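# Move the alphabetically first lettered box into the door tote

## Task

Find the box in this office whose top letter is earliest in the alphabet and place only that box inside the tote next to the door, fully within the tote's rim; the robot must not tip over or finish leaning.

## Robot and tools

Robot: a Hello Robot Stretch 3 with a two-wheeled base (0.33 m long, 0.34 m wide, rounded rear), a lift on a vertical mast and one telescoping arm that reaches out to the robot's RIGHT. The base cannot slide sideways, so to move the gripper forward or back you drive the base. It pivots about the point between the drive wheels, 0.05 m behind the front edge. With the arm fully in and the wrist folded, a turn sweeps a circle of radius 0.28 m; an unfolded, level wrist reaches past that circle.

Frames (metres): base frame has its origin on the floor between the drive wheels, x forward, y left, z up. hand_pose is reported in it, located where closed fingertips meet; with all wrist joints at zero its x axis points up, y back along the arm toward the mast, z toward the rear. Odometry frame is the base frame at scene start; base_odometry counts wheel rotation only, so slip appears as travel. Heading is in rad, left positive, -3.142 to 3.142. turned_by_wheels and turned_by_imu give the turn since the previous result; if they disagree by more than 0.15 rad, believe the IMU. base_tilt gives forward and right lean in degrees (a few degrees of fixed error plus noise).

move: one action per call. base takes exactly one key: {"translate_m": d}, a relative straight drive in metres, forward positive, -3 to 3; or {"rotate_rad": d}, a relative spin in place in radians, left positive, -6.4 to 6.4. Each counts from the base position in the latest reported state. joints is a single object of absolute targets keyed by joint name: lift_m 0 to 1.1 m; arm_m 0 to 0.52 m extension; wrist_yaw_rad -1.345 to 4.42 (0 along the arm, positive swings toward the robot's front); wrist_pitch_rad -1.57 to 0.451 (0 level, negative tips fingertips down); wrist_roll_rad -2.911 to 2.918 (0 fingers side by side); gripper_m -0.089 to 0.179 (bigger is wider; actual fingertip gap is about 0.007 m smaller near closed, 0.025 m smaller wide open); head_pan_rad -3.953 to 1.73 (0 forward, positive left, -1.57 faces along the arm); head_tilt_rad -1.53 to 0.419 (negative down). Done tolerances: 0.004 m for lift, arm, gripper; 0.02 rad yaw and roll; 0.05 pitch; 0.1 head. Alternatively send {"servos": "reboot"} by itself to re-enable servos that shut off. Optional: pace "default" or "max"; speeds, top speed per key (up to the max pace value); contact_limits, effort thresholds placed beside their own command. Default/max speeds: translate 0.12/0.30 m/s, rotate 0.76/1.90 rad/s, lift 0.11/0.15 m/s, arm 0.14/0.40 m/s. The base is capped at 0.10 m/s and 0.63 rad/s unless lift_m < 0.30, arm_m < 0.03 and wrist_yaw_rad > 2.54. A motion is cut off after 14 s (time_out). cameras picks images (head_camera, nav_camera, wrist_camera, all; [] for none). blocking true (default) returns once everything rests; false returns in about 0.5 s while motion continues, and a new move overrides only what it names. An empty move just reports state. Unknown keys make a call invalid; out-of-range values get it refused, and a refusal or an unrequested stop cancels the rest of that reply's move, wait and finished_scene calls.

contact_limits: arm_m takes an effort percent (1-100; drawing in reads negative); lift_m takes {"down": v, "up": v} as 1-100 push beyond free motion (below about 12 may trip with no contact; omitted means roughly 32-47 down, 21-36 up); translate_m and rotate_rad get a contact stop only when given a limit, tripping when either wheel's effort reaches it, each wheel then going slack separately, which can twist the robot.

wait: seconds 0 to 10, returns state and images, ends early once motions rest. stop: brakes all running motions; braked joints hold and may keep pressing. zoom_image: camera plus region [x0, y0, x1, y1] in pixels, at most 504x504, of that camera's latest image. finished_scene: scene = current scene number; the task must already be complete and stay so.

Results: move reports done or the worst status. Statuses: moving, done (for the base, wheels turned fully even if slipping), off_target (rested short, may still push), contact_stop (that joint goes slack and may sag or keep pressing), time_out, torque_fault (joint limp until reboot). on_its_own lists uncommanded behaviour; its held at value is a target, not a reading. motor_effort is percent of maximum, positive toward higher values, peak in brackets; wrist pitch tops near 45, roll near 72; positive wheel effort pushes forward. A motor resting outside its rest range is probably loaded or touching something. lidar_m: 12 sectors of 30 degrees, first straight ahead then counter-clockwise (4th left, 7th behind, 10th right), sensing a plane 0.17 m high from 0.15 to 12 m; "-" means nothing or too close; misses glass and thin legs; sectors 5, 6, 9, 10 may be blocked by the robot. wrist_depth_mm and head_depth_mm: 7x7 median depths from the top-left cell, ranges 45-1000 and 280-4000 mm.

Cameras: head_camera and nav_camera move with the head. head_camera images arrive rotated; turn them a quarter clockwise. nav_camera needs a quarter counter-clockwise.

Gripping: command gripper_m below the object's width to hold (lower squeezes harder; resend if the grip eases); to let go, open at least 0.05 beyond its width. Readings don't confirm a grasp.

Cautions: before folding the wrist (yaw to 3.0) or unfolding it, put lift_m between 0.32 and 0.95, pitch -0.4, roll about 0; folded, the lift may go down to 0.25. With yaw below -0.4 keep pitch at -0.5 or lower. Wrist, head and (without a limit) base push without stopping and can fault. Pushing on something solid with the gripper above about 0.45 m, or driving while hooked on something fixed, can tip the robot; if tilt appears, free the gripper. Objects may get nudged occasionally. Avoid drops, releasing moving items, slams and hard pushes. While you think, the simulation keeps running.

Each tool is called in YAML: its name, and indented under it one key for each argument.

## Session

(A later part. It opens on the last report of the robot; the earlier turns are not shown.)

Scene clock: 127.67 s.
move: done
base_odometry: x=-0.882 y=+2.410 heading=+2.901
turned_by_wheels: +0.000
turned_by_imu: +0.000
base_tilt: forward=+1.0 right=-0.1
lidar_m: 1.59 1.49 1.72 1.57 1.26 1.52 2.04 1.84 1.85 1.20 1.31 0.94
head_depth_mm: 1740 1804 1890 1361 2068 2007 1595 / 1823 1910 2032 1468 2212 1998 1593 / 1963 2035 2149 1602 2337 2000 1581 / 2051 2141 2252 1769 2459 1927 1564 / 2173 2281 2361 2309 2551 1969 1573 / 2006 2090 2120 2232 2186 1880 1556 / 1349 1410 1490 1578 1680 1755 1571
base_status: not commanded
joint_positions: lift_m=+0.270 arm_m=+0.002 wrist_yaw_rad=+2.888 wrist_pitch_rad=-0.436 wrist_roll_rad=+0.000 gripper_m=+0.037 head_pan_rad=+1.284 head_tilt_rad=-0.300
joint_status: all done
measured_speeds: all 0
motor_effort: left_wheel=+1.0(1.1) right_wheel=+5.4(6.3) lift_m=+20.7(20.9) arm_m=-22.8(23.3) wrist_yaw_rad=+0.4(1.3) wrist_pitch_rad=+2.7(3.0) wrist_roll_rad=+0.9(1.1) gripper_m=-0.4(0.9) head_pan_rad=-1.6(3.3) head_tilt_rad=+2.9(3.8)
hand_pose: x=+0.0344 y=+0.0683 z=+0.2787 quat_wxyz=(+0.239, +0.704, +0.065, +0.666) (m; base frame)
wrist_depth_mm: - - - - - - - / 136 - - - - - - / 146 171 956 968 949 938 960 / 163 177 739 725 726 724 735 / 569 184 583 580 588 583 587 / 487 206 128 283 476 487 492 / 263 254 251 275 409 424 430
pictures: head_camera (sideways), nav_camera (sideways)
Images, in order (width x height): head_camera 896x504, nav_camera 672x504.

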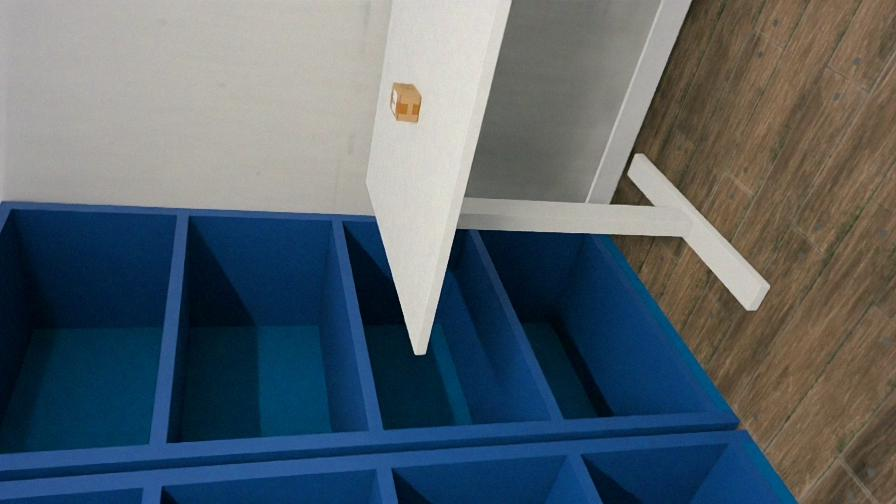

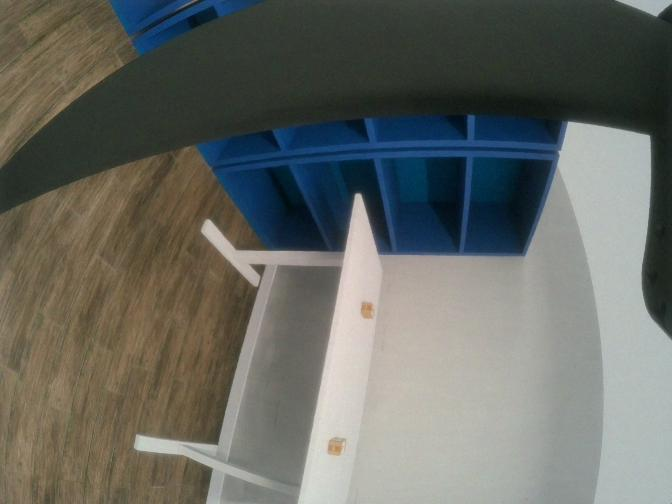

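zoom_image:
  camera: "head_camera"
  region: [380, 70, 430, 130]

move:
  joints: {"head_pan_rad": 0.638}
  pace: "max"
  cameras: ["head_camera"]

zoom_image:
  camera: "head_camera"
  region: [405, 225, 460, 285]

Scaled by 8.400 from the camera's 896x504 image, which has a finer 1280x720 frame.

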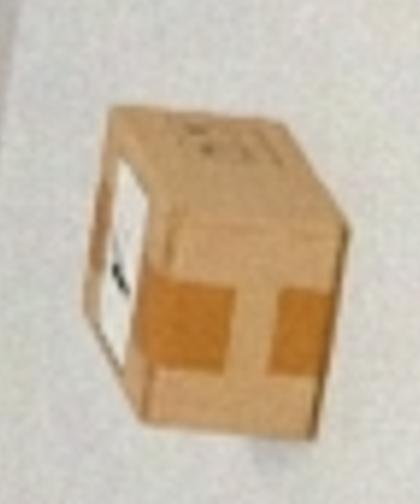

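Scene clock: 131.57 s.
move: done
base_odometry: x=-0.882 y=+2.410 heading=+2.901
turned_by_wheels: +0.000
turned_by_imu: +0.001
base_tilt: forward=+1.0 right=-0.1
lidar_m: 1.60 1.49 1.72 1.58 1.26 1.52 2.03 1.84 1.85 1.20 1.31 0.94
head_depth_mm: 1668 1765 1856 1944 2131 2008 1590 / 1683 1748 1860 1463 2119 1987 1590 / 1683 1771 1860 1452 2071 1856 1577 / 1664 1751 1873 1328 2104 1989 1571 / 1661 1766 1876 1424 2104 1980 1571 / 1647 1755 1851 1405 2056 1961 1570 / 1659 1741 1844 1400 2078 1977 1560
base_status: not commanded
joint_positions: lift_m=+0.270 arm_m=+0.002 wrist_yaw_rad=+2.888 wrist_pitch_rad=-0.436 wrist_roll_rad=+0.000 gripper_m=+0.037 head_pan_rad=+0.623 head_tilt_rad=-0.300
joint_status: all done
measured_speeds: all 0
motor_effort: left_wheel=+0.9(1.1) right_wheel=+5.7(5.9) lift_m=+20.9(21.2) arm_m=-22.6(23.1) wrist_yaw_rad=+0.9(1.2) wrist_pitch_rad=+3.0(3.0) wrist_roll_rad=+0.8(1.2) gripper_m=+0.0(1.2) head_pan_rad=-1.7(5.0) head_tilt_rad=+2.7(3.1)
hand_pose: x=+0.0344 y=+0.0683 z=+0.2787 quat_wxyz=(+0.239, +0.704, +0.065, +0.666) (m; base frame)
wrist_depth_mm: - - - - - - - / 135 - - - - - - / 146 170 938 976 941 964 954 / 162 176 724 720 732 739 712 / 565 185 588 586 576 588 593 / 494 205 128 284 476 485 491 / 262 256 249 275 414 425 421
pictures: head_camera (sideways)
Images, in order (width x height): head_camera 896x504.

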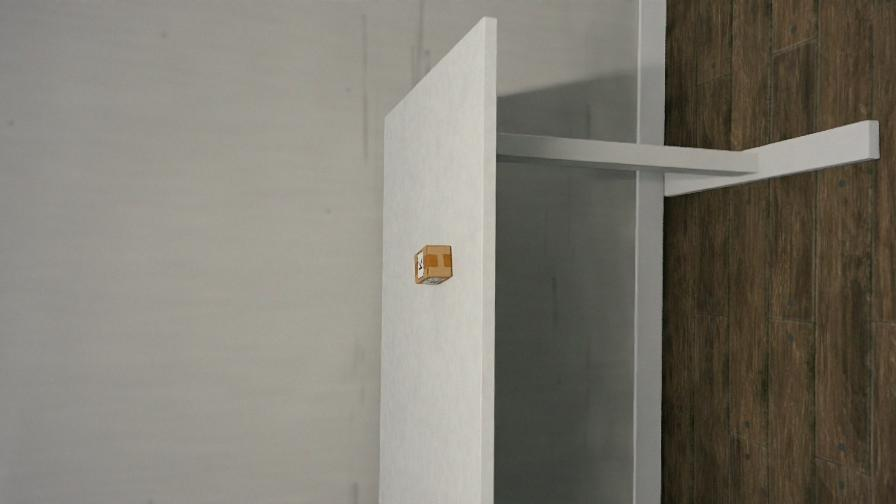

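Scaled by 8.400 from the camera's 896x504 image, which has a finer 1280x720 frame.

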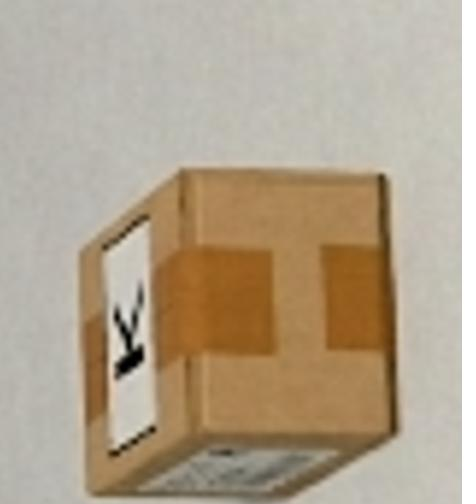

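move:
  base: {"rotate_rad": 1.05}
  joints: {"head_pan_rad": 0.0, "head_tilt_rad": -0.3}
  pace: "max"
  cameras: []

move:
  base: {"translate_m": 0.38}
  pace: "max"
  cameras: ["head_camera"]

zoom_image:
  camera: "head_camera"
  region: [390, 190, 490, 310]

Scene clock: 169.13 s.
move: done
base_odometry: x=-0.882 y=+2.410 heading=-2.333
turned_by_wheels: +1.050
turned_by_imu: +1.046
base_tilt: forward=+1.1 right=-0.1
lidar_m: 1.72 1.57 1.26 1.51 1.53 1.83 1.85 1.20 1.31 0.94 1.58 1.49
head_depth_mm: 1615 1684 1791 1340 1983 2008 1592 / 1682 1756 1846 1342 2058 2021 1577 / 1744 1836 1938 1448 2149 2007 1577 / 1820 1891 1984 1570 2270 1995 1579 / 1880 1978 2100 1555 2324 1993 1561 / 1915 2043 2157 1690 2256 1918 1572 / 1989 2107 2214 2118 2436 1974 1568
base_status: done
joint_positions: lift_m=+0.270 arm_m=+0.002 wrist_yaw_rad=+2.888 wrist_pitch_rad=-0.436 wrist_roll_rad=+0.000 gripper_m=+0.037 head_pan_rad=-0.009 head_tilt_rad=-0.300
joint_status: all done
measured_speeds: all 0
motor_effort: left_wheel=-8.8(16.6) right_wheel=+9.8(16.3) lift_m=+21.2(21.7) arm_m=-23.0(23.7) wrist_yaw_rad=+0.9(1.2) wrist_pitch_rad=+3.0(3.2) wrist_roll_rad=+0.8(1.2) gripper_m=+0.1(1.1) head_pan_rad=+1.7(4.3) head_tilt_rad=+1.5(3.6)
hand_pose: x=+0.0344 y=+0.0683 z=+0.2787 quat_wxyz=(+0.239, +0.704, +0.065, +0.666) (m; base frame)
wrist_depth_mm: - - - - - - - / 136 - - - - - - / 146 171 946 932 941 974 955 / 162 177 724 732 727 730 718 / 558 185 583 585 580 589 580 / 487 206 127 286 481 494 490 / 264 256 250 271 416 419 424
pictures: none
No camera images: "cameras" was empty.

Scene clock: 171.70 s.
move: done
base_odometry: x=-1.144 y=+2.135 heading=-2.333
turned_by_wheels: +0.000
turned_by_imu: +0.000
base_tilt: forward=+1.1 right=-0.2
lidar_m: 1.57 1.28 1.35 1.17 1.93 2.19 2.20 1.55 0.99 1.44 1.74 1.18
head_depth_mm: 1323 1369 1444 1356 853 1675 1582 / 1355 1425 1502 1341 894 1743 1578 / 1417 1491 1579 1326 941 1833 1571 / 1463 1536 1639 1317 994 1914 1572 / 1512 1612 1704 1256 1903 1931 1571 / 1595 1675 1770 1300 1448 1570 1558 / 1619 1678 1796 1295 2065 1883 1554
base_status: done
joint_positions: lift_m=+0.270 arm_m=+0.002 wrist_yaw_rad=+2.888 wrist_pitch_rad=-0.436 wrist_roll_rad=+0.000 gripper_m=+0.037 head_pan_rad=-0.001 head_tilt_rad=-0.300
joint_status: not commanded
measured_speeds: all 0
motor_effort: left_wheel=+2.2(8.2) right_wheel=+6.3(20.1) lift_m=+21.5(21.9) arm_m=-21.6(23.3) wrist_yaw_rad=+0.5(1.2) wrist_pitch_rad=+2.9(3.1) wrist_roll_rad=+0.8(1.1) gripper_m=+0.0(1.2) head_pan_rad=+1.4(4.5) head_tilt_rad=+1.2(2.6)
hand_pose: x=+0.0344 y=+0.0683 z=+0.2787 quat_wxyz=(+0.239, +0.704, +0.065, +0.666) (m; base frame)
wrist_depth_mm: - - - - - - - / 135 - - - - - - / 146 171 951 949 965 934 970 / 163 177 711 729 736 712 729 / 567 185 582 583 587 586 596 / 492 204 128 287 479 490 493 / 264 256 249 273 411 423 427
pictures: head_camera (sideways)
Images, in order (width x height): head_camera 896x504.

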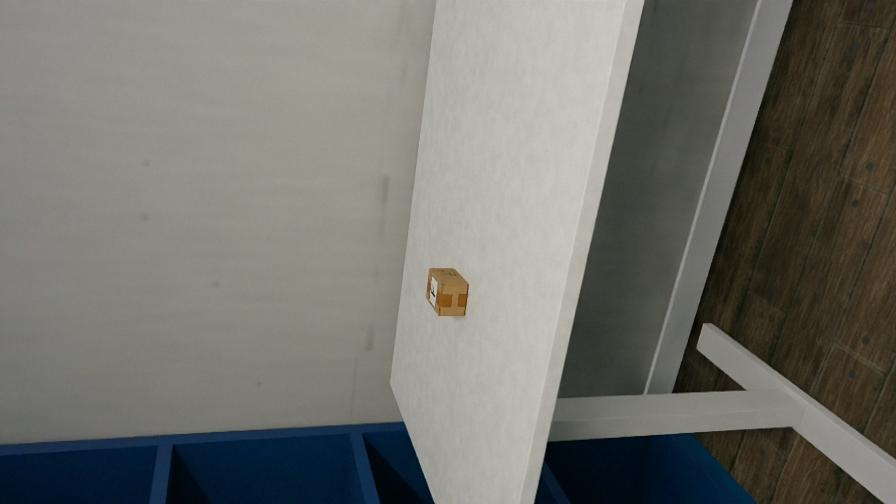

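Scaled by 4.200 from the camera's 896x504 image, which has a finer 1280x720 frame.

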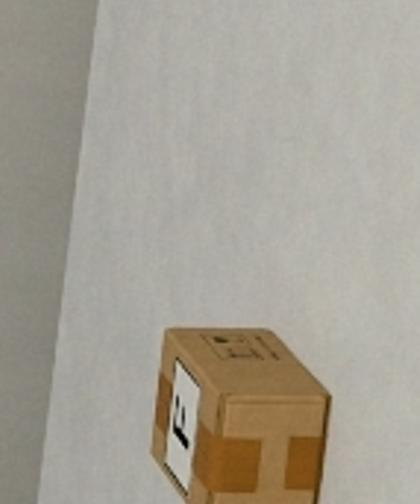

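zoom_image:
  camera: "head_camera"
  region: [422, 264, 462, 314]

move:
  base: {"rotate_rad": 0.211}
  joints: {"head_pan_rad": -1.57, "head_tilt_rad": -0.4}
  pace: "max"
  cameras: []

move:
  base: {"translate_m": -0.5}
  pace: "max"
  cameras: []

move:
  base: {"rotate_rad": -0.24}
  joints: {"lift_m": 0.945, "wrist_pitch_rad": -0.42}
  pace: "max"
  cameras: ["head_camera"]

Scaled by 10.080 from the camera's 896x504 image, which has a finer 1280x720 frame.

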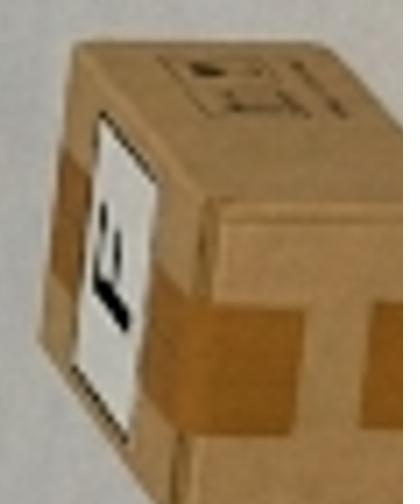

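Scene clock: 218.57 s.
move: done
base_odometry: x=-1.144 y=+2.135 heading=-2.123
turned_by_wheels: +0.211
turned_by_imu: +0.211
base_tilt: forward=+1.0 right=-0.2
lidar_m: 1.35 1.28 1.16 1.18 1.65 2.19 1.55 1.48 0.99 1.50 1.18 1.57
head_depth_mm: 1250 1321 1404 1494 1582 1673 1461 / 1314 1394 1485 1575 1695 1741 1457 / 1390 1473 1572 1683 1820 1790 1449 / 1467 1576 1691 1810 1942 1774 1440 / 1560 1676 1797 1964 2110 1764 1433 / 1680 1798 1957 2120 2226 1770 1452 / 1728 1832 1943 2039 2113 1751 1442
base_status: done
joint_positions: lift_m=+0.270 arm_m=+0.002 wrist_yaw_rad=+2.888 wrist_pitch_rad=-0.436 wrist_roll_rad=+0.000 gripper_m=+0.037 head_pan_rad=-1.601 head_tilt_rad=-0.398
joint_status: all done
measured_speeds: all 0
motor_effort: left_wheel=-6.8(14.7) right_wheel=+8.3(16.9) lift_m=+21.9(22.3) arm_m=-19.0(19.2) wrist_yaw_rad=+0.8(1.3) wrist_pitch_rad=+2.9(3.0) wrist_roll_rad=+0.9(1.2) gripper_m=+0.5(1.4) head_pan_rad=+0.5(6.2) head_tilt_rad=-1.8(5.7)
hand_pose: x=+0.0344 y=+0.0683 z=+0.2787 quat_wxyz=(+0.239, +0.704, +0.065, +0.666) (m; base frame)
wrist_depth_mm: - - - - - - - / 136 - - - - - - / 146 170 961 953 946 942 960 / 163 176 730 725 723 725 741 / 563 185 575 580 584 598 591 / 487 205 128 285 476 493 490 / 263 255 250 272 410 425 421
pictures: none
No camera images: "cameras" was empty.

Scene clock: 221.53 s.
move: done
base_odometry: x=-0.882 y=+2.561 heading=-2.123
turned_by_wheels: +0.000
turned_by_imu: +0.001
base_tilt: forward=+0.9 right=-0.1
lidar_m: 1.85 1.72 1.39 1.60 1.82 1.77 1.06 1.22 1.18 0.84 1.71 1.55
head_depth_mm: 1028 1091 1145 848 629 483 1411 / 1082 1148 1219 897 626 497 1454 / 1158 1233 1303 888 624 534 1380 / 1227 1315 1398 881 622 1118 1369 / 1314 1406 1505 883 620 1758 1449 / 1405 1520 1640 1713 672 1750 1430 / 1509 1633 1785 1974 2004 1752 1431
base_status: done
joint_positions: lift_m=+0.270 arm_m=+0.002 wrist_yaw_rad=+2.888 wrist_pitch_rad=-0.436 wrist_roll_rad=+0.000 gripper_m=+0.037 head_pan_rad=-1.572 head_tilt_rad=-0.400
joint_status: not commanded
measured_speeds: all 0
motor_effort: left_wheel=-8.3(16.3) right_wheel=+1.6(14.1) lift_m=+22.3(22.4) arm_m=-19.1(19.5) wrist_yaw_rad=+0.8(1.4) wrist_pitch_rad=+2.8(3.2) wrist_roll_rad=+0.8(1.1) gripper_m=+0.1(1.3) head_pan_rad=+2.1(4.1) head_tilt_rad=-2.8(3.0)
hand_pose: x=+0.0344 y=+0.0683 z=+0.2787 quat_wxyz=(+0.239, +0.704, +0.065, +0.666) (m; base frame)
wrist_depth_mm: - - - - - - - / 135 - - - - - - / 146 171 934 958 953 950 946 / 162 177 722 727 718 742 725 / 563 185 588 584 583 591 579 / 489 204 127 286 474 496 491 / 263 255 251 271 412 421 422
pictures: none
No camera images: "cameras" was empty.

Scene clock: 226.83 s.
move: done
base_odometry: x=-0.882 y=+2.561 heading=-2.362
turned_by_wheels: -0.240
turned_by_imu: -0.238
base_tilt: forward=+1.0 right=+0.0
lidar_m: 2.00 1.72 1.40 1.59 2.00 1.77 1.77 1.06 1.18 0.84 1.40 1.54
head_depth_mm: 967 1030 1094 895 628 485 - / 1006 1068 1134 893 625 483 1481 / 1038 1101 1175 891 623 496 1516 / 1079 1146 1220 880 618 512 1517 / 1112 1190 1265 877 618 530 1157 / 1150 1241 1348 873 616 1603 1444 / 1210 1302 1403 877 615 1708 1428
base_status: done
joint_positions: lift_m=+0.945 arm_m=+0.002 wrist_yaw_rad=+2.888 wrist_pitch_rad=-0.437 wrist_roll_rad=+0.000 gripper_m=+0.037 head_pan_rad=-1.570 head_tilt_rad=-0.401
joint_status: all done
measured_speeds: all 0
motor_effort: left_wheel=+10.3(15.1) right_wheel=-8.3(14.1) lift_m=+29.5(32.5) arm_m=-23.1(23.5) wrist_yaw_rad=+0.9(1.3) wrist_pitch_rad=+3.1(6.3) wrist_roll_rad=+0.9(1.1) gripper_m=+0.4(1.5) head_pan_rad=+3.2(4.1) head_tilt_rad=-0.6(2.8)
hand_pose: x=+0.0344 y=+0.0682 z=+0.9535 quat_wxyz=(+0.239, +0.704, +0.065, +0.666) (m; base frame)
wrist_depth_mm: - - - - - - - / 135 - - - - - - / 147 171 - - - - - / 166 170 - - - - - / - 185 - - - - - / - 203 128 - - - - / - - - - - - -
pictures: head_camera (sideways)
Images, in order (width x height): head_camera 896x504.

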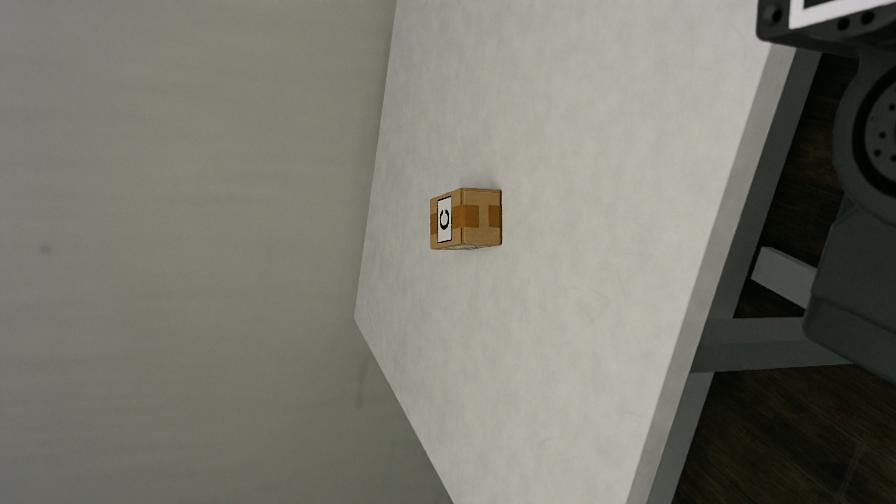

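move:
  base: {"translate_m": 0.029}
  joints: {"wrist_yaw_rad": 0.0, "gripper_m": 0.179}
  pace: "max"
  cameras: []

move:
  joints: {"lift_m": 0.954, "arm_m": 0.3}
  speeds: {"arm_m": 0.3}
  cameras: ["wrist_camera"]

Scene clock: 235.87 s.
move: done
base_odometry: x=-0.903 y=+2.540 heading=-2.362
turned_by_wheels: +0.000
turned_by_imu: +0.001
base_tilt: forward=+1.0 right=+0.1
lidar_m: 1.96 1.69 1.39 1.60 2.03 1.80 1.80 1.09 1.19 0.84 1.41 1.52
head_depth_mm: 979 1034 1108 898 628 484 - / 1008 1068 1144 889 626 498 1483 / 1039 1110 1179 839 622 513 - / 1083 1154 1228 880 620 512 1395 / 1125 1204 1276 876 620 526 1165 / 1165 1249 1342 880 617 1642 1420 / 1214 1307 1421 874 614 1702 1432
base_status: done
joint_positions: lift_m=+0.945 arm_m=+0.002 wrist_yaw_rad=+0.003 wrist_pitch_rad=-0.437 wrist_roll_rad=+0.000 gripper_m=+0.179 head_pan_rad=-1.570 head_tilt_rad=-0.401
joint_status: all done
measured_speeds: all 0
motor_effort: left_wheel=+10.8(15.4) right_wheel=-1.8(5.6) lift_m=+29.3(29.7) arm_m=-22.4(23.5) wrist_yaw_rad=-2.1(8.1) wrist_pitch_rad=+2.7(3.2) wrist_roll_rad=+0.8(1.1) gripper_m=+0.6(95.3) head_pan_rad=+3.9(4.1) head_tilt_rad=+0.6(2.0)
hand_pose: x=-0.0208 y=-0.3687 z=+0.9535 quat_wxyz=(+0.691, +0.154, -0.690, -0.152) (m; base frame)
wrist_depth_mm: - - - 446 - - - / - 412 418 421 415 418 - / 306 308 305 309 310 314 314 / - 257 234 234 235 236 237 / - - - 213 198 189 189 / 125 - - - - 181 123 / - - - - - - 109
pictures: none
No camera images: "cameras" was empty.

Scene clock: 239.07 s.
move: done
base_odometry: x=-0.903 y=+2.540 heading=-2.362
turned_by_wheels: +0.000
turned_by_imu: +0.000
base_tilt: forward=+0.8 right=-0.2
lidar_m: 1.97 1.70 1.38 1.60 2.02 1.80 1.80 1.08 1.19 0.84 1.41 1.52
head_depth_mm: 977 1035 1098 348 576 484 1409 / 1001 1069 1136 395 555 481 1441 / 1040 1115 1185 413 423 497 1440 / 1077 1154 1231 879 595 530 1433 / 1115 1199 1276 878 618 1039 1202 / 1160 1253 1353 875 616 1639 1431 / 1206 1302 1426 873 613 1704 1439
base_status: not commanded
joint_positions: lift_m=+0.954 arm_m=+0.300 wrist_yaw_rad=+0.003 wrist_pitch_rad=-0.437 wrist_roll_rad=+0.000 gripper_m=+0.179 head_pan_rad=-1.570 head_tilt_rad=-0.401
joint_status: all done
measured_speeds: all 0
motor_effort: left_wheel=+10.8(11.0) right_wheel=-2.3(2.7) lift_m=+25.8(31.9) arm_m=+23.6(26.8) wrist_yaw_rad=-2.1(2.4) wrist_pitch_rad=+2.7(3.2) wrist_roll_rad=+0.9(1.2) gripper_m=+0.2(1.3) head_pan_rad=+1.9(5.0) head_tilt_rad=+1.7(2.5)
hand_pose: x=-0.0209 y=-0.6670 z=+0.9625 quat_wxyz=(+0.691, +0.154, -0.690, -0.152) (m; base frame)
wrist_depth_mm: - - - - - - - / - 401 - - 407 409 414 / 324 324 325 208 330 328 329 / 245 247 246 192 250 248 251 / 198 199 200 200 199 201 202 / 116 156 168 168 168 163 118 / - 140 144 144 144 144 109
pictures: wrist_camera
Images, in order (width x height): wrist_camera 644x364.

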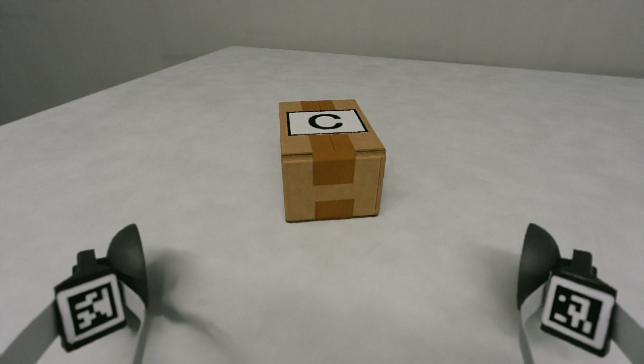

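move:
  joints: {"arm_m": 0.398}
  speeds: {"arm_m": 0.2}
  cameras: []

move:
  joints: {"gripper_m": 0.03}
  cameras: []

move:
  joints: {"lift_m": 1.004}
  cameras: ["wrist_camera"]

move:
  joints: {"arm_m": 0.0}
  pace: "max"
  cameras: []

move:
  base: {"rotate_rad": 2.03}
  joints: {"lift_m": 0.945}
  pace: "max"
  blocking: false
  cameras: []

move:
  joints: {"wrist_yaw_rad": 2.65, "lift_m": 0.27, "head_tilt_rad": -0.95}
  pace: "max"
  cameras: []

move:
  base: {"translate_m": 1.794}
  pace: "max"
  cameras: []

move:
  base: {"rotate_rad": -0.789}
  pace: "max"
  cameras: []

move:
  base: {"translate_m": 1.27}
  pace: "max"
  cameras: []

move:
  base: {"rotate_rad": 1.61}
  pace: "max"
  cameras: ["head_camera"]

Scene clock: 283.90 s.
move: done
base_odometry: x=-0.903 y=+2.540 heading=-2.362
turned_by_wheels: +0.000
turned_by_imu: +0.001
base_tilt: forward=+1.2 right=+0.0
lidar_m: 1.96 1.69 1.38 1.59 2.03 1.80 1.80 1.09 1.18 0.84 1.42 1.52
head_depth_mm: 976 1040 1096 376 577 483 1407 / 1009 1071 1119 483 626 481 1452 / 1045 1111 1158 511 597 497 1439 / 1077 1154 1225 881 620 530 1440 / 1126 1195 1278 881 615 1036 1200 / 1164 1244 1345 878 617 1654 1436 / 1210 1303 1406 875 616 1679 1432
base_status: not commanded
joint_positions: lift_m=+0.954 arm_m=+0.398 wrist_yaw_rad=+0.003 wrist_pitch_rad=-0.437 wrist_roll_rad=+0.000 gripper_m=+0.179 head_pan_rad=-1.570 head_tilt_rad=-0.401
joint_status: all done
measured_speeds: all 0
motor_effort: left_wheel=+10.7(11.1) right_wheel=-2.4(2.8) lift_m=+20.7(21.4) arm_m=+24.5(26.6) wrist_yaw_rad=-2.3(2.4) wrist_pitch_rad=+2.4(3.1) wrist_roll_rad=+1.0(1.1) gripper_m=-0.4(1.4) head_pan_rad=+2.5(4.2) head_tilt_rad=+3.1(4.0)
hand_pose: x=-0.0209 y=-0.7650 z=+0.9625 quat_wxyz=(+0.691, +0.154, -0.690, -0.152) (m; base frame)
wrist_depth_mm: - - - - - - - / - - 401 - - - 407 / 307 324 323 329 328 328 329 / 246 247 247 157 248 251 250 / 198 199 192 126 185 200 208 / 115 139 162 106 113 162 118 / - 139 136 110 119 144 109
pictures: none
No camera images: "cameras" was empty.

Scene clock: 285.93 s.
move: done
base_odometry: x=-0.903 y=+2.540 heading=-2.362
turned_by_wheels: +0.000
turned_by_imu: +0.000
base_tilt: forward=+0.9 right=-0.1
lidar_m: 1.97 1.69 1.38 1.60 2.03 1.79 1.80 1.09 1.18 0.84 1.41 1.51
head_depth_mm: 978 1041 1088 376 579 483 1417 / 1009 1068 1116 484 627 481 1443 / 1042 1114 1170 512 599 497 1447 / 1080 1154 1224 881 622 530 1433 / 1121 1197 1277 871 619 1034 1213 / 1166 1245 1354 874 615 1635 1433 / 1206 1314 1414 872 616 1684 1423
base_status: not commanded
joint_positions: lift_m=+0.954 arm_m=+0.398 wrist_yaw_rad=+0.009 wrist_pitch_rad=-0.421 wrist_roll_rad=+0.003 gripper_m=+0.031 head_pan_rad=-1.570 head_tilt_rad=-0.400
joint_status: all done
measured_speeds: all 0
motor_effort: left_wheel=+11.4(11.4) right_wheel=-3.8(4.3) lift_m=+21.2(21.5) arm_m=+23.0(24.7) wrist_yaw_rad=-6.8(7.5) wrist_pitch_rad=+0.3(2.8) wrist_roll_rad=-0.2(0.9) gripper_m=-18.1(98.4) head_pan_rad=+2.7(4.3) head_tilt_rad=+3.1(4.2)
hand_pose: x=-0.0196 y=-0.7670 z=+0.9660 quat_wxyz=(+0.691, +0.151, -0.692, -0.145) (m; base frame)
wrist_depth_mm: - - - - - - - / - - - - - - - / 321 342 343 343 344 345 347 / 256 258 245 164 259 258 258 / 205 205 160 131 153 206 206 / 172 172 123 127 129 172 172 / 147 143 143 141 143 147 148
pictures: none
No camera images: "cameras" was empty.

Scene clock: 287.20 s.
move: done
base_odometry: x=-0.903 y=+2.540 heading=-2.362
turned_by_wheels: +0.000
turned_by_imu: +0.000
base_tilt: forward=+1.2 right=-0.2
lidar_m: 1.96 1.70 1.39 1.60 2.03 1.79 1.80 1.08 1.19 0.84 1.41 1.52
head_depth_mm: 980 1035 387 800 630 483 1412 / 1012 1073 472 751 625 483 1443 / 1046 1111 493 557 623 497 1443 / 1081 1155 1224 831 619 530 1432 / 1121 1202 1273 878 619 1035 1202 / 1164 1251 1345 870 617 1652 1430 / 1219 1303 1414 873 613 1685 1432
base_status: not commanded
joint_positions: lift_m=+1.004 arm_m=+0.398 wrist_yaw_rad=+0.003 wrist_pitch_rad=-0.443 wrist_roll_rad=+0.003 gripper_m=+0.031 head_pan_rad=-1.570 head_tilt_rad=-0.400
joint_status: all done
measured_speeds: all 0
motor_effort: left_wheel=+10.9(11.4) right_wheel=-3.6(4.3) lift_m=+29.5(32.7) arm_m=+21.3(23.1) wrist_yaw_rad=-2.5(7.0) wrist_pitch_rad=+3.9(4.3) wrist_roll_rad=-0.2(0.5) gripper_m=-16.2(18.0) head_pan_rad=+2.6(3.6) head_tilt_rad=+3.0(4.3)
hand_pose: x=-0.0208 y=-0.7642 z=+1.0112 quat_wxyz=(+0.689, +0.156, -0.690, -0.155) (m; base frame)
wrist_depth_mm: - - - - - - - / - - - - - - - / - 408 404 410 408 412 392 / 332 330 319 166 332 333 333 / 268 269 270 132 152 272 271 / 225 226 122 127 128 226 225 / 194 106 184 184 190 194 194
pictures: wrist_camera
Images, in order (width x height): wrist_camera 644x364.

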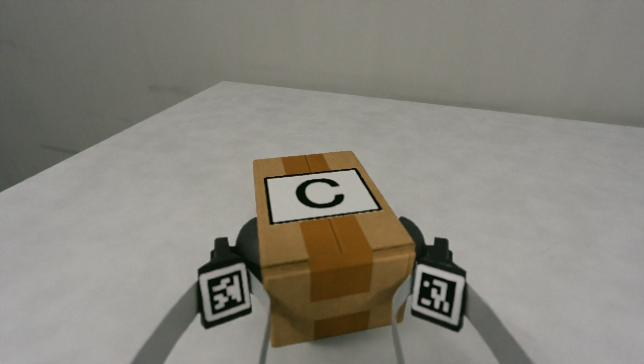

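Scene clock: 289.47 s.
move: done
base_odometry: x=-0.903 y=+2.540 heading=-2.362
turned_by_wheels: +0.000
turned_by_imu: +0.000
base_tilt: forward=+0.8 right=+0.0
lidar_m: 1.97 1.70 1.39 1.60 2.02 1.80 1.80 1.09 1.18 0.84 1.41 1.51
head_depth_mm: 979 1039 1096 902 631 - - / 1006 1077 1140 896 655 - - / 1046 1109 1179 889 681 - - / 1083 1151 1224 885 649 513 1398 / 1126 1203 1278 877 620 1032 1200 / 1163 1248 1354 879 616 1652 1429 / 1218 1303 1407 1457 614 1702 1429
base_status: not commanded
joint_positions: lift_m=+1.004 arm_m=+0.002 wrist_yaw_rad=+0.003 wrist_pitch_rad=-0.444 wrist_roll_rad=+0.003 gripper_m=+0.031 head_pan_rad=-1.570 head_tilt_rad=-0.399
joint_status: all done
joint sent to its limit — arm_m, lower limit.
measured_speeds: all 0
motor_effort: left_wheel=+10.7(10.7) right_wheel=-3.5(4.0) lift_m=+24.2(29.8) arm_m=-21.5(26.5) wrist_yaw_rad=-1.8(2.6) wrist_pitch_rad=+4.4(4.5) wrist_roll_rad=-0.3(0.4) gripper_m=-16.7(17.6) head_pan_rad=+2.0(3.9) head_tilt_rad=+2.0(4.2)
hand_pose: x=-0.0209 y=-0.3677 z=+1.0108 quat_wxyz=(+0.689, +0.157, -0.690, -0.155) (m; base frame)
wrist_depth_mm: - - - - - - - / - - - - - - - / - 416 417 415 392 420 415 / 334 337 319 166 339 339 336 / - 292 271 131 147 271 269 / - - 122 127 128 229 228 / - 107 - - - 204 201
pictures: none
No camera images: "cameras" was empty.

Scene clock: 289.97 s.
move: moving
base_odometry: x=-0.903 y=+2.540 heading=-2.238
turned_by_wheels: +0.124
turned_by_imu: +0.124
base_tilt: forward=+1.5 right=-1.0
lidar_m: 1.81 1.69 1.39 1.60 1.92 1.80 1.82 1.09 1.18 0.84 1.55 1.51
head_depth_mm: 1003 1056 1114 892 627 500 - / 1036 1098 1174 895 628 518 - / 1081 1157 1224 891 625 - - / 1134 1214 1290 887 620 514 1158 / 1196 1284 1369 883 620 1662 1428 / 1257 1339 1455 873 618 1743 1433 / 1334 1428 1566 1633 670 1755 1434
base_status: rotate_rad moving
joint_positions: lift_m=+0.966 arm_m=+0.002 wrist_yaw_rad=+0.002 wrist_pitch_rad=-0.444 wrist_roll_rad=+0.003 gripper_m=+0.031 head_pan_rad=-1.570 head_tilt_rad=-0.399
joint_status: lift_m moving
measured_speeds: translate_m=+0.000 rotate_rad=+0.473 lift_m=-0.117 arm_m=+0.000 wrist_yaw_rad=+0.000 wrist_pitch_rad=+0.000 wrist_roll_rad=+0.000 head_pan_rad=+0.000 head_tilt_rad=+0.000
motor_effort: left_wheel=-14.4(14.4) right_wheel=+13.1(14.5) lift_m=+21.3(21.9) arm_m=-18.2(20.9) wrist_yaw_rad=-1.1(2.0) wrist_pitch_rad=+4.3(4.5) wrist_roll_rad=-0.4(0.4) gripper_m=-15.4(17.8) head_pan_rad=+2.3(3.4) head_tilt_rad=+2.1(3.1)
hand_pose: x=-0.0210 y=-0.3677 z=+0.9728 quat_wxyz=(+0.689, +0.157, -0.690, -0.156) (m; base frame)
wrist_depth_mm: - - - - - - - / - - - - - - - / 368 360 354 359 360 360 358 / - 310 270 167 274 276 275 / - - 151 132 152 222 221 / - - 122 126 128 192 186 / - 107 - - - - 183
pictures: none
No camera images: "cameras" was empty.

Scene clock: 295.17 s.
move: done
base_odometry: x=-0.903 y=+2.540 heading=-0.333
turned_by_wheels: +1.905
turned_by_imu: +1.900
base_tilt: forward=+0.9 right=-0.1
lidar_m: 1.60 1.80 1.79 1.08 1.19 0.85 0.84 1.52 1.96 1.69 1.39 1.38
head_depth_mm: 2099 2066 1779 1548 1370 1234 1116 / 1841 2000 1787 1561 1381 1241 957 / 2317 2115 1777 1549 1379 1241 718 / 2311 2044 1794 1551 1368 1238 769 / 1683 1916 1787 1542 1378 1236 1128 / 1613 1938 1791 1584 1382 1247 1126 / 1521 1964 1754 1553 1396 1246 1121
base_status: done
joint_positions: lift_m=+0.270 arm_m=+0.002 wrist_yaw_rad=+2.647 wrist_pitch_rad=-0.444 wrist_roll_rad=+0.003 gripper_m=+0.031 head_pan_rad=-1.570 head_tilt_rad=-0.951
joint_status: all done
measured_speeds: all 0
motor_effort: left_wheel=-10.6(15.8) right_wheel=+9.4(15.3) lift_m=+21.6(23.4) arm_m=-22.1(22.1) wrist_yaw_rad=+3.2(10.6) wrist_pitch_rad=+4.4(4.7) wrist_roll_rad=-0.3(0.5) gripper_m=-16.5(17.5) head_pan_rad=+1.4(3.8) head_tilt_rad=-4.6(6.4)
hand_pose: x=+0.0837 y=+0.0477 z=+0.2768 quat_wxyz=(+0.320, +0.708, -0.018, +0.630) (m; base frame)
wrist_depth_mm: - - - - - - - / - - - - - - - / 932 913 954 931 930 939 941 / 707 708 650 166 716 711 709 / 582 575 557 132 152 576 583 / 208 484 122 127 128 485 483 / 192 107 255 397 406 404 419
pictures: none
No camera images: "cameras" was empty.

Scene clock: 302.57 s.
move: done
base_odometry: x=+0.793 y=+1.955 heading=-0.333
turned_by_wheels: +0.000
turned_by_imu: -0.001
base_tilt: forward=+1.0 right=-0.2
lidar_m: 0.69 0.59 0.59 0.67 1.10 2.07 2.61 2.70 0.38 0.42 2.27 1.20
head_depth_mm: 376 423 483 564 701 1223 1126 / 409 465 539 643 798 1107 960 / 448 516 612 749 962 1218 720 / 495 583 705 898 1237 1231 769 / 555 669 893 1499 1370 1250 1124 / 2457 2096 1811 1571 1387 1247 1124 / 2303 2118 1800 1562 1385 1243 1127
base_status: done
joint_positions: lift_m=+0.270 arm_m=+0.002 wrist_yaw_rad=+2.647 wrist_pitch_rad=-0.444 wrist_roll_rad=+0.003 gripper_m=+0.031 head_pan_rad=-1.570 head_tilt_rad=-0.951
joint_status: not commanded
measured_speeds: all 0
motor_effort: left_wheel=-0.1(13.3) right_wheel=+8.9(15.6) lift_m=+29.7(31.1) arm_m=-17.1(23.4) wrist_yaw_rad=+3.0(3.5) wrist_pitch_rad=+4.4(4.7) wrist_roll_rad=-0.2(0.5) gripper_m=-16.8(17.6) head_pan_rad=+2.5(3.1) head_tilt_rad=-1.3(4.3)
hand_pose: x=+0.0836 y=+0.0478 z=+0.2768 quat_wxyz=(+0.320, +0.708, -0.018, +0.630) (m; base frame)
wrist_depth_mm: - - - 558 524 498 474 / - - - - 551 536 503 / - - - - - 553 543 / 724 710 650 166 655 - - / 579 575 554 132 152 575 561 / 202 489 122 127 128 486 482 / 193 107 255 399 410 409 420
pictures: none
No camera images: "cameras" was empty.

Scene clock: 304.13 s.
move: done
base_odometry: x=+0.793 y=+1.955 heading=-1.121
turned_by_wheels: -0.789
turned_by_imu: -0.787
base_tilt: forward=+1.1 right=-0.1
lidar_m: 2.27 0.87 0.62 0.59 0.60 0.80 2.03 2.57 3.08 0.38 0.39 0.51
head_depth_mm: 2544 2084 1789 1558 1385 1242 1127 / 2495 2089 1785 1553 1389 1230 957 / 2452 2105 1796 1554 1372 1235 717 / 2109 1993 1713 1530 1351 1229 767 / 607 1144 1005 636 851 1190 1122 / 341 384 465 592 807 1190 1125 / 329 387 469 594 814 1187 1127
base_status: done
joint_positions: lift_m=+0.270 arm_m=+0.002 wrist_yaw_rad=+2.647 wrist_pitch_rad=-0.444 wrist_roll_rad=+0.003 gripper_m=+0.031 head_pan_rad=-1.570 head_tilt_rad=-0.951
joint_status: not commanded
measured_speeds: all 0
motor_effort: left_wheel=+9.6(16.8) right_wheel=-8.3(15.9) lift_m=+27.7(29.7) arm_m=-20.1(20.1) wrist_yaw_rad=+3.1(3.3) wrist_pitch_rad=+4.3(4.7) wrist_roll_rad=-0.1(0.6) gripper_m=-16.5(18.1) head_pan_rad=+0.7(2.6) head_tilt_rad=-0.6(2.6)
hand_pose: x=+0.0836 y=+0.0478 z=+0.2768 quat_wxyz=(+0.320, +0.708, -0.018, +0.630) (m; base frame)
wrist_depth_mm: 464 521 551 - - 951 - / 491 545 - - - - - / 519 556 - - 876 926 936 / 552 - 176 167 710 714 711 / 564 577 560 132 152 573 573 / 203 492 122 127 128 487 490 / 193 107 254 398 404 401 421
pictures: none
No camera images: "cameras" was empty.

Scene clock: 309.73 s.
move: done
base_odometry: x=+1.345 y=+0.811 heading=-1.121
turned_by_wheels: +0.000
turned_by_imu: -0.001
base_tilt: forward=+1.0 right=-0.3
lidar_m: 1.00 0.89 0.64 0.61 0.63 0.87 2.18 0.80 0.99 2.47 1.48 1.05
head_depth_mm: 2468 2081 1770 1561 1376 1239 1119 / 2454 2090 1808 1553 1385 1230 960 / 2569 2089 1784 1551 1378 1233 713 / 2571 2077 1782 1552 1378 1243 767 / 2556 2119 1794 1557 1391 1237 1128 / 2542 2112 1785 1551 1383 1244 1124 / 2502 2123 1790 1565 1389 1241 1127
base_status: done
joint_positions: lift_m=+0.270 arm_m=+0.002 wrist_yaw_rad=+2.647 wrist_pitch_rad=-0.444 wrist_roll_rad=+0.003 gripper_m=+0.031 head_pan_rad=-1.570 head_tilt_rad=-0.950
joint_status: not commanded
measured_speeds: all 0
motor_effort: left_wheel=+11.1(17.6) right_wheel=-4.4(14.8) lift_m=+21.4(27.7) arm_m=-20.8(23.6) wrist_yaw_rad=+2.7(3.7) wrist_pitch_rad=+4.6(4.7) wrist_roll_rad=-0.3(0.6) gripper_m=-16.8(17.6) head_pan_rad=+1.1(2.8) head_tilt_rad=+0.2(1.4)
hand_pose: x=+0.0836 y=+0.0478 z=+0.2768 quat_wxyz=(+0.320, +0.708, -0.018, +0.630) (m; base frame)
wrist_depth_mm: - - - - 772 - - / - - - - 854 - - / - - - 828 881 869 - / - 658 185 167 712 742 708 / 575 578 566 132 144 - - / 203 482 122 127 128 383 - / 193 107 256 400 409 392 359
pictures: none
No camera images: "cameras" was empty.

Scene clock: 311.87 s.
move: done
base_odometry: x=+1.345 y=+0.811 heading=+0.489
turned_by_wheels: +1.610
turned_by_imu: +1.604
base_tilt: forward=+0.9 right=+0.1
lidar_m: 0.61 0.63 0.88 2.34 0.90 1.01 2.54 1.45 1.05 1.01 0.86 0.64
head_depth_mm: 932 1082 1305 1501 1377 1240 1130 / 934 1090 1312 1519 1379 1242 954 / 937 1100 1324 1526 1382 1216 713 / 947 1112 1328 1526 1383 1223 767 / 951 1122 1343 1521 1385 1218 1127 / 958 1122 1360 1553 1382 1233 1121 / 957 1125 1370 1538 1382 1240 1126
base_status: done
joint_positions: lift_m=+0.270 arm_m=+0.002 wrist_yaw_rad=+2.647 wrist_pitch_rad=-0.444 wrist_roll_rad=+0.003 gripper_m=+0.031 head_pan_rad=-1.570 head_tilt_rad=-0.949
joint_status: not commanded
measured_speeds: all 0
motor_effort: left_wheel=-9.2(16.1) right_wheel=+9.3(17.4) lift_m=+24.0(24.1) arm_m=-23.0(23.7) wrist_yaw_rad=+2.7(3.3) wrist_pitch_rad=+4.3(4.7) wrist_roll_rad=-0.3(0.5) gripper_m=-16.7(17.1) head_pan_rad=+1.8(2.1) head_tilt_rad=+0.4(1.6)
hand_pose: x=+0.0836 y=+0.0478 z=+0.2768 quat_wxyz=(+0.320, +0.708, -0.018, +0.630) (m; base frame)
wrist_depth_mm: - - - - - 541 464 / - - - - - - 483 / 959 940 949 935 894 - 497 / 716 712 654 166 705 650 530 / 575 573 561 132 152 577 516 / 203 486 122 126 128 485 481 / 193 107 254 392 407 408 420
pictures: head_camera (sideways)
Images, in order (width x height): head_camera 896x504.

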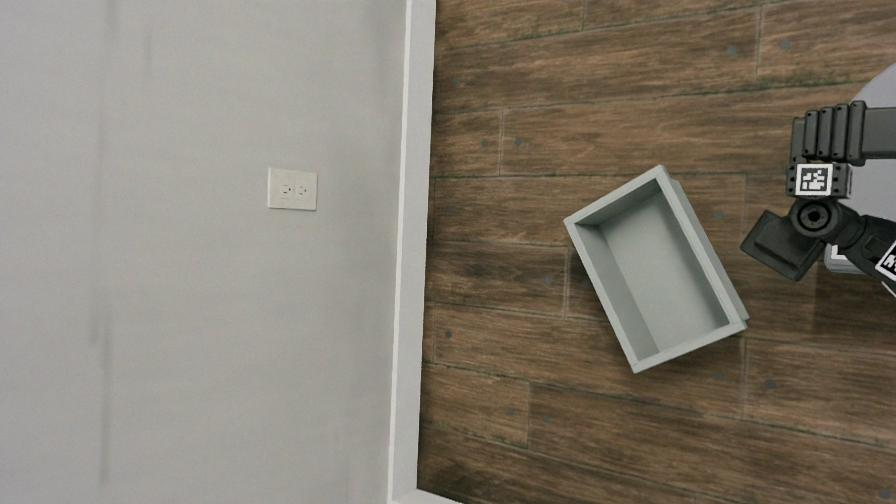

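move:
  base: {"translate_m": 0.096}
  joints: {"lift_m": 0.43}
  pace: "max"
  cameras: []

move:
  joints: {"wrist_yaw_rad": 0.0}
  pace: "max"
  cameras: []

move:
  joints: {"wrist_pitch_rad": -0.9, "arm_m": 0.163}
  pace: "max"
  cameras: []

move:
  joints: {"lift_m": 0.155}
  pace: "max"
  cameras: ["wrist_camera"]

move:
  joints: {"lift_m": 0.115}
  speeds: {"lift_m": 0.03}
  contact_limits: {"lift_m": {"down": 14}}
  cameras: ["wrist_camera"]

move:
  joints: {"gripper_m": 0.13}
  cameras: []

move:
  joints: {"lift_m": 0.33}
  pace: "max"
  cameras: ["wrist_camera"]

Scene clock: 334.93 s.
move: done
base_odometry: x=+1.430 y=+0.856 heading=+0.489
turned_by_wheels: +0.000
turned_by_imu: +0.001
base_tilt: forward=+1.0 right=-0.2
lidar_m: 0.52 0.53 0.75 1.99 0.90 1.02 2.64 1.45 1.05 1.01 0.74 0.54
head_depth_mm: 930 1088 1306 1507 1374 1236 1122 / 935 1091 1306 1518 1376 1224 551 / 937 1093 1329 1529 1388 1222 616 / 944 1105 1338 1534 1380 1244 634 / 943 1114 1338 1549 1373 1225 1131 / 954 1119 1359 1531 1380 1241 1122 / 965 1131 1341 1484 1360 1247 1126
base_status: done
joint_positions: lift_m=+0.430 arm_m=+0.002 wrist_yaw_rad=+2.648 wrist_pitch_rad=-0.445 wrist_roll_rad=+0.003 gripper_m=+0.031 head_pan_rad=-1.570 head_tilt_rad=-0.949
joint_status: all done
measured_speeds: all 0
motor_effort: left_wheel=+0.7(10.4) right_wheel=+2.0(16.1) lift_m=+29.3(33.4) arm_m=-19.3(21.0) wrist_yaw_rad=+2.6(3.4) wrist_pitch_rad=+4.4(4.7) wrist_roll_rad=-0.2(0.6) gripper_m=-16.0(17.1) head_pan_rad=-0.5(2.0) head_tilt_rad=-2.1(2.8)
hand_pose: x=+0.0835 y=+0.0478 z=+0.4368 quat_wxyz=(+0.320, +0.708, -0.018, +0.630) (m; base frame)
wrist_depth_mm: - - - - - 499 376 / - - - - - 515 403 / - - - - - 517 - / - - 909 166 - 509 - / 817 807 155 132 132 571 - / 203 693 122 127 128 568 - / 192 232 553 562 569 550 494
pictures: none
No camera images: "cameras" was empty.

Scene clock: 336.60 s.
move: done
base_odometry: x=+1.430 y=+0.856 heading=+0.489
turned_by_wheels: +0.000
turned_by_imu: +0.000
base_tilt: forward=+1.0 right=-0.2
lidar_m: 0.52 0.53 0.75 1.99 0.90 1.01 2.64 1.45 1.05 1.00 0.75 0.54
head_depth_mm: 929 1077 1294 1507 1372 1239 1125 / 935 1090 1318 1529 1381 1233 548 / 939 1093 1323 1528 1289 1141 588 / 940 1105 1331 1527 1383 1188 977 / 944 1112 1348 1532 1383 1223 1130 / 960 1123 1353 1536 1381 1243 1126 / 960 1129 1354 1465 1370 1241 1120
base_status: not commanded
joint_positions: lift_m=+0.430 arm_m=+0.002 wrist_yaw_rad=+0.003 wrist_pitch_rad=-0.445 wrist_roll_rad=+0.003 gripper_m=+0.031 head_pan_rad=-1.570 head_tilt_rad=-0.949
joint_status: all done
measured_speeds: all 0
motor_effort: left_wheel=+0.5(0.8) right_wheel=+2.5(2.9) lift_m=+24.9(29.1) arm_m=-18.0(19.6) wrist_yaw_rad=-2.2(9.2) wrist_pitch_rad=+4.2(4.6) wrist_roll_rad=-0.3(0.5) gripper_m=-16.2(17.3) head_pan_rad=+1.1(2.0) head_tilt_rad=-2.7(3.2)
hand_pose: x=-0.0208 y=-0.3677 z=+0.4368 quat_wxyz=(+0.689, +0.157, -0.690, -0.155) (m; base frame)
wrist_depth_mm: - - - - - - - / - - - - - - - / - - - - - - - / - - 166 166 - - - / - 817 155 132 152 804 792 / 659 700 122 126 128 666 676 / 588 107 568 140 532 570 582
pictures: none
No camera images: "cameras" was empty.

Scene clock: 338.17 s.
move: done
base_odometry: x=+1.430 y=+0.856 heading=+0.489
turned_by_wheels: +0.000
turned_by_imu: +0.000
base_tilt: forward=+0.9 right=-0.2
lidar_m: 0.52 0.53 0.75 1.99 0.90 1.01 2.63 1.45 1.05 1.01 0.74 0.54
head_depth_mm: 928 1081 1303 1512 1375 1245 1127 / 931 1084 1315 1523 1371 618 549 / 939 1095 1327 1533 693 1195 996 / 941 1107 1329 1523 1352 1219 1099 / 947 1113 1346 1534 1384 1221 1136 / 951 1116 1363 1541 1377 1244 1124 / 960 1128 1355 1485 1364 1240 1126
base_status: not commanded
joint_positions: lift_m=+0.430 arm_m=+0.163 wrist_yaw_rad=+0.003 wrist_pitch_rad=-0.912 wrist_roll_rad=+0.003 gripper_m=+0.031 head_pan_rad=-1.570 head_tilt_rad=-0.949
joint_status: all done
measured_speeds: all 0
motor_effort: left_wheel=+0.4(0.8) right_wheel=+2.3(2.8) lift_m=+21.4(24.6) arm_m=+24.2(26.6) wrist_yaw_rad=-1.8(2.4) wrist_pitch_rad=+2.0(5.6) wrist_roll_rad=-0.3(0.5) gripper_m=-15.8(17.2) head_pan_rad=-0.1(1.8) head_tilt_rad=-3.1(3.4)
hand_pose: x=-0.0212 y=-0.4457 z=+0.3513 quat_wxyz=(+0.634, +0.312, -0.635, -0.311) (m; base frame)
wrist_depth_mm: - - - - - - - / 707 699 700 706 704 712 688 / 645 639 643 636 640 625 623 / 581 577 572 166 575 578 574 / 543 542 155 132 152 530 534 / 494 493 122 127 128 489 488 / 463 107 345 139 - 444 461
pictures: none
No camera images: "cameras" was empty.

Scene clock: 340.80 s.
move: done
base_odometry: x=+1.430 y=+0.856 heading=+0.489
turned_by_wheels: +0.000
turned_by_imu: +0.000
base_tilt: forward=+1.0 right=-0.1
lidar_m: 0.52 0.53 0.75 1.98 0.90 1.01 2.62 1.45 1.05 1.01 0.75 0.54
head_depth_mm: 935 1082 1307 1517 1370 1236 1126 / 934 1091 1311 1515 1381 1227 1111 / 937 1095 1327 1537 1380 910 955 / 948 1106 1333 1543 1396 1196 1091 / 951 1114 1354 1520 1392 1229 1120 / 956 1122 1355 1546 1377 1251 1120 / 961 1129 1342 1491 1356 1241 1125
base_status: not commanded
joint_positions: lift_m=+0.155 arm_m=+0.163 wrist_yaw_rad=+0.003 wrist_pitch_rad=-0.914 wrist_roll_rad=+0.003 gripper_m=+0.031 head_pan_rad=-1.570 head_tilt_rad=-0.949
joint_status: all done
measured_speeds: all 0
motor_effort: left_wheel=+0.6(0.8) right_wheel=+2.0(2.8) lift_m=+22.7(23.9) arm_m=+19.2(24.4) wrist_yaw_rad=-2.1(2.3) wrist_pitch_rad=+2.5(2.7) wrist_roll_rad=-0.1(0.5) gripper_m=-16.1(17.3) head_pan_rad=+0.3(1.5) head_tilt_rad=-3.4(4.1)
hand_pose: x=-0.0212 y=-0.4453 z=+0.0761 quat_wxyz=(+0.634, +0.313, -0.635, -0.312) (m; base frame)
wrist_depth_mm: 381 381 376 375 199 374 371 / 338 336 343 178 210 - 332 / 305 159 169 208 260 - - / 146 160 187 165 - - - / 166 195 212 132 138 - - / 191 220 122 127 128 - - / - 97 - 138 - 110 157
pictures: wrist_camera
Images, in order (width x height): wrist_camera 644x364.

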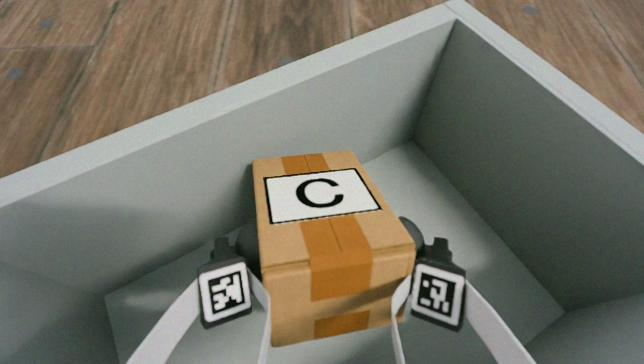

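Scene clock: 342.57 s.
move: done
base_odometry: x=+1.430 y=+0.856 heading=+0.489
turned_by_wheels: +0.000
turned_by_imu: +0.000
base_tilt: forward=+1.0 right=-0.2
lidar_m: 0.52 0.53 0.75 1.99 0.90 1.01 2.63 1.45 1.04 1.01 0.74 0.54
head_depth_mm: 928 1087 1296 1517 1371 1227 1117 / 937 1090 1312 1529 1369 1216 1113 / 941 1103 1328 1525 1390 943 958 / 943 1107 1336 1542 1384 1204 1105 / 948 1115 1342 1545 1384 1222 1128 / 962 1127 1361 1532 1381 1238 1124 / 960 1126 1349 1480 1368 1248 1127
base_status: not commanded
joint_positions: lift_m=+0.115 arm_m=+0.163 wrist_yaw_rad=+0.003 wrist_pitch_rad=-0.904 wrist_roll_rad=+0.003 gripper_m=+0.031 head_pan_rad=-1.570 head_tilt_rad=-0.949
joint_status: all done
measured_speeds: all 0
motor_effort: left_wheel=+0.4(0.7) right_wheel=+2.2(2.8) lift_m=+18.9(23.2) arm_m=+15.8(19.3) wrist_yaw_rad=-1.9(2.3) wrist_pitch_rad=+0.6(2.7) wrist_roll_rad=-0.1(0.4) gripper_m=-15.3(17.1) head_pan_rad=+0.2(1.3) head_tilt_rad=-3.6(5.0)
contact_limits: lift_m down 14 (down: maximum 72; up: maximum 65)
hand_pose: x=-0.0212 y=-0.4474 z=+0.0374 quat_wxyz=(+0.636, +0.310, -0.636, -0.309) (m; base frame)
wrist_depth_mm: 323 319 134 146 176 - - / 116 122 140 170 208 - - / 122 140 165 191 246 - - / 140 158 186 156 - - - / 164 189 151 130 130 - - / 188 193 122 127 128 189 189 / - 106 177 175 177 176 164
pictures: wrist_camera
Images, in order (width x height): wrist_camera 644x364.

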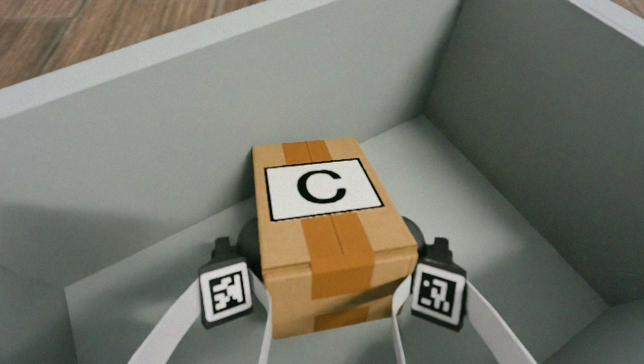

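Scene clock: 344.10 s.
move: done
base_odometry: x=+1.430 y=+0.856 heading=+0.489
turned_by_wheels: +0.000
turned_by_imu: +0.000
base_tilt: forward=+1.0 right=-0.3
lidar_m: 0.52 0.53 0.75 1.98 0.90 1.01 2.63 1.45 1.05 1.01 0.74 0.54
head_depth_mm: 928 1081 1306 1507 1379 1240 1121 / 932 1092 1323 1519 1374 1225 1110 / 937 1094 1322 1528 1379 941 961 / 947 1104 1326 1529 1378 1210 1095 / 950 1108 1353 1528 1379 1227 1129 / 957 1115 1356 1540 1381 1241 1135 / 965 1126 1357 1482 1356 1237 1123
base_status: not commanded
joint_positions: lift_m=+0.115 arm_m=+0.163 wrist_yaw_rad=+0.003 wrist_pitch_rad=-0.908 wrist_roll_rad=+0.003 gripper_m=+0.130 head_pan_rad=-1.570 head_tilt_rad=-0.949
joint_status: all done
measured_speeds: all 0
motor_effort: left_wheel=+0.4(0.8) right_wheel=+2.9(2.9) lift_m=+30.1(30.1) arm_m=+12.8(16.2) wrist_yaw_rad=-1.5(2.2) wrist_pitch_rad=+1.3(1.7) wrist_roll_rad=+0.1(0.4) gripper_m=-0.1(91.7) head_pan_rad=+0.3(1.0) head_tilt_rad=-3.8(4.9)
contact_limits: lift_m down 14 (down: maximum 72; up: maximum 65)
hand_pose: x=-0.0212 y=-0.4466 z=+0.0369 quat_wxyz=(+0.635, +0.311, -0.636, -0.310) (m; base frame)
wrist_depth_mm: 321 321 132 146 178 - - / 114 121 140 171 209 - - / 122 141 166 199 244 - - / 141 158 186 170 - - - / 164 180 157 156 - 146 - / 189 125 146 143 191 123 188 / - 174 176 173 179 172 130
pictures: none
No camera images: "cameras" was empty.

Scene clock: 346.33 s.
move: done
base_odometry: x=+1.430 y=+0.856 heading=+0.489
turned_by_wheels: +0.000
turned_by_imu: +0.000
base_tilt: forward=+0.9 right=-0.1
lidar_m: 0.52 0.53 0.75 1.98 0.90 1.02 2.63 1.45 1.05 1.01 0.74 0.54
head_depth_mm: 931 1086 1311 1505 1376 1244 1123 / 934 1086 1309 1518 1380 1186 649 / 942 1098 1324 1526 1376 794 969 / 942 1104 1326 1538 1390 1199 1095 / 948 1114 1344 1530 1379 1227 1122 / 954 1118 1350 1528 1377 1235 1123 / 964 1126 1352 1489 1371 1239 1127
base_status: not commanded
joint_positions: lift_m=+0.330 arm_m=+0.163 wrist_yaw_rad=+0.003 wrist_pitch_rad=-0.909 wrist_roll_rad=+0.003 gripper_m=+0.130 head_pan_rad=-1.570 head_tilt_rad=-0.949
joint_status: all done
measured_speeds: all 0
motor_effort: left_wheel=+0.4(0.8) right_wheel=+2.5(2.9) lift_m=+29.4(32.3) arm_m=+8.6(13.1) wrist_yaw_rad=-1.7(2.4) wrist_pitch_rad=+1.2(1.8) wrist_roll_rad=-0.4(0.4) gripper_m=+0.7(1.7) head_pan_rad=+0.1(2.0) head_tilt_rad=-3.7(5.4)
hand_pose: x=-0.0212 y=-0.4465 z=+0.2518 quat_wxyz=(+0.635, +0.311, -0.635, -0.310) (m; base frame)
wrist_depth_mm: 631 628 627 639 630 631 629 / 582 579 583 569 564 578 566 / 517 521 525 515 514 515 518 / 478 475 467 473 453 471 465 / 440 434 436 362 - 436 433 / 403 124 335 350 - 123 399 / - 121 - 331 - 256 367
pictures: wrist_camera
Images, in order (width x height): wrist_camera 644x364.

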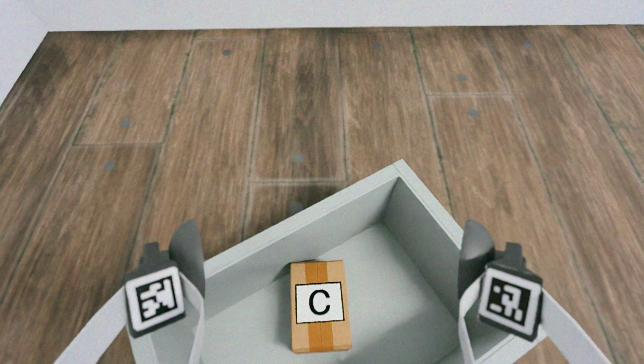

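finished_scene:
  scene: 2

The scene is finished: the task was done.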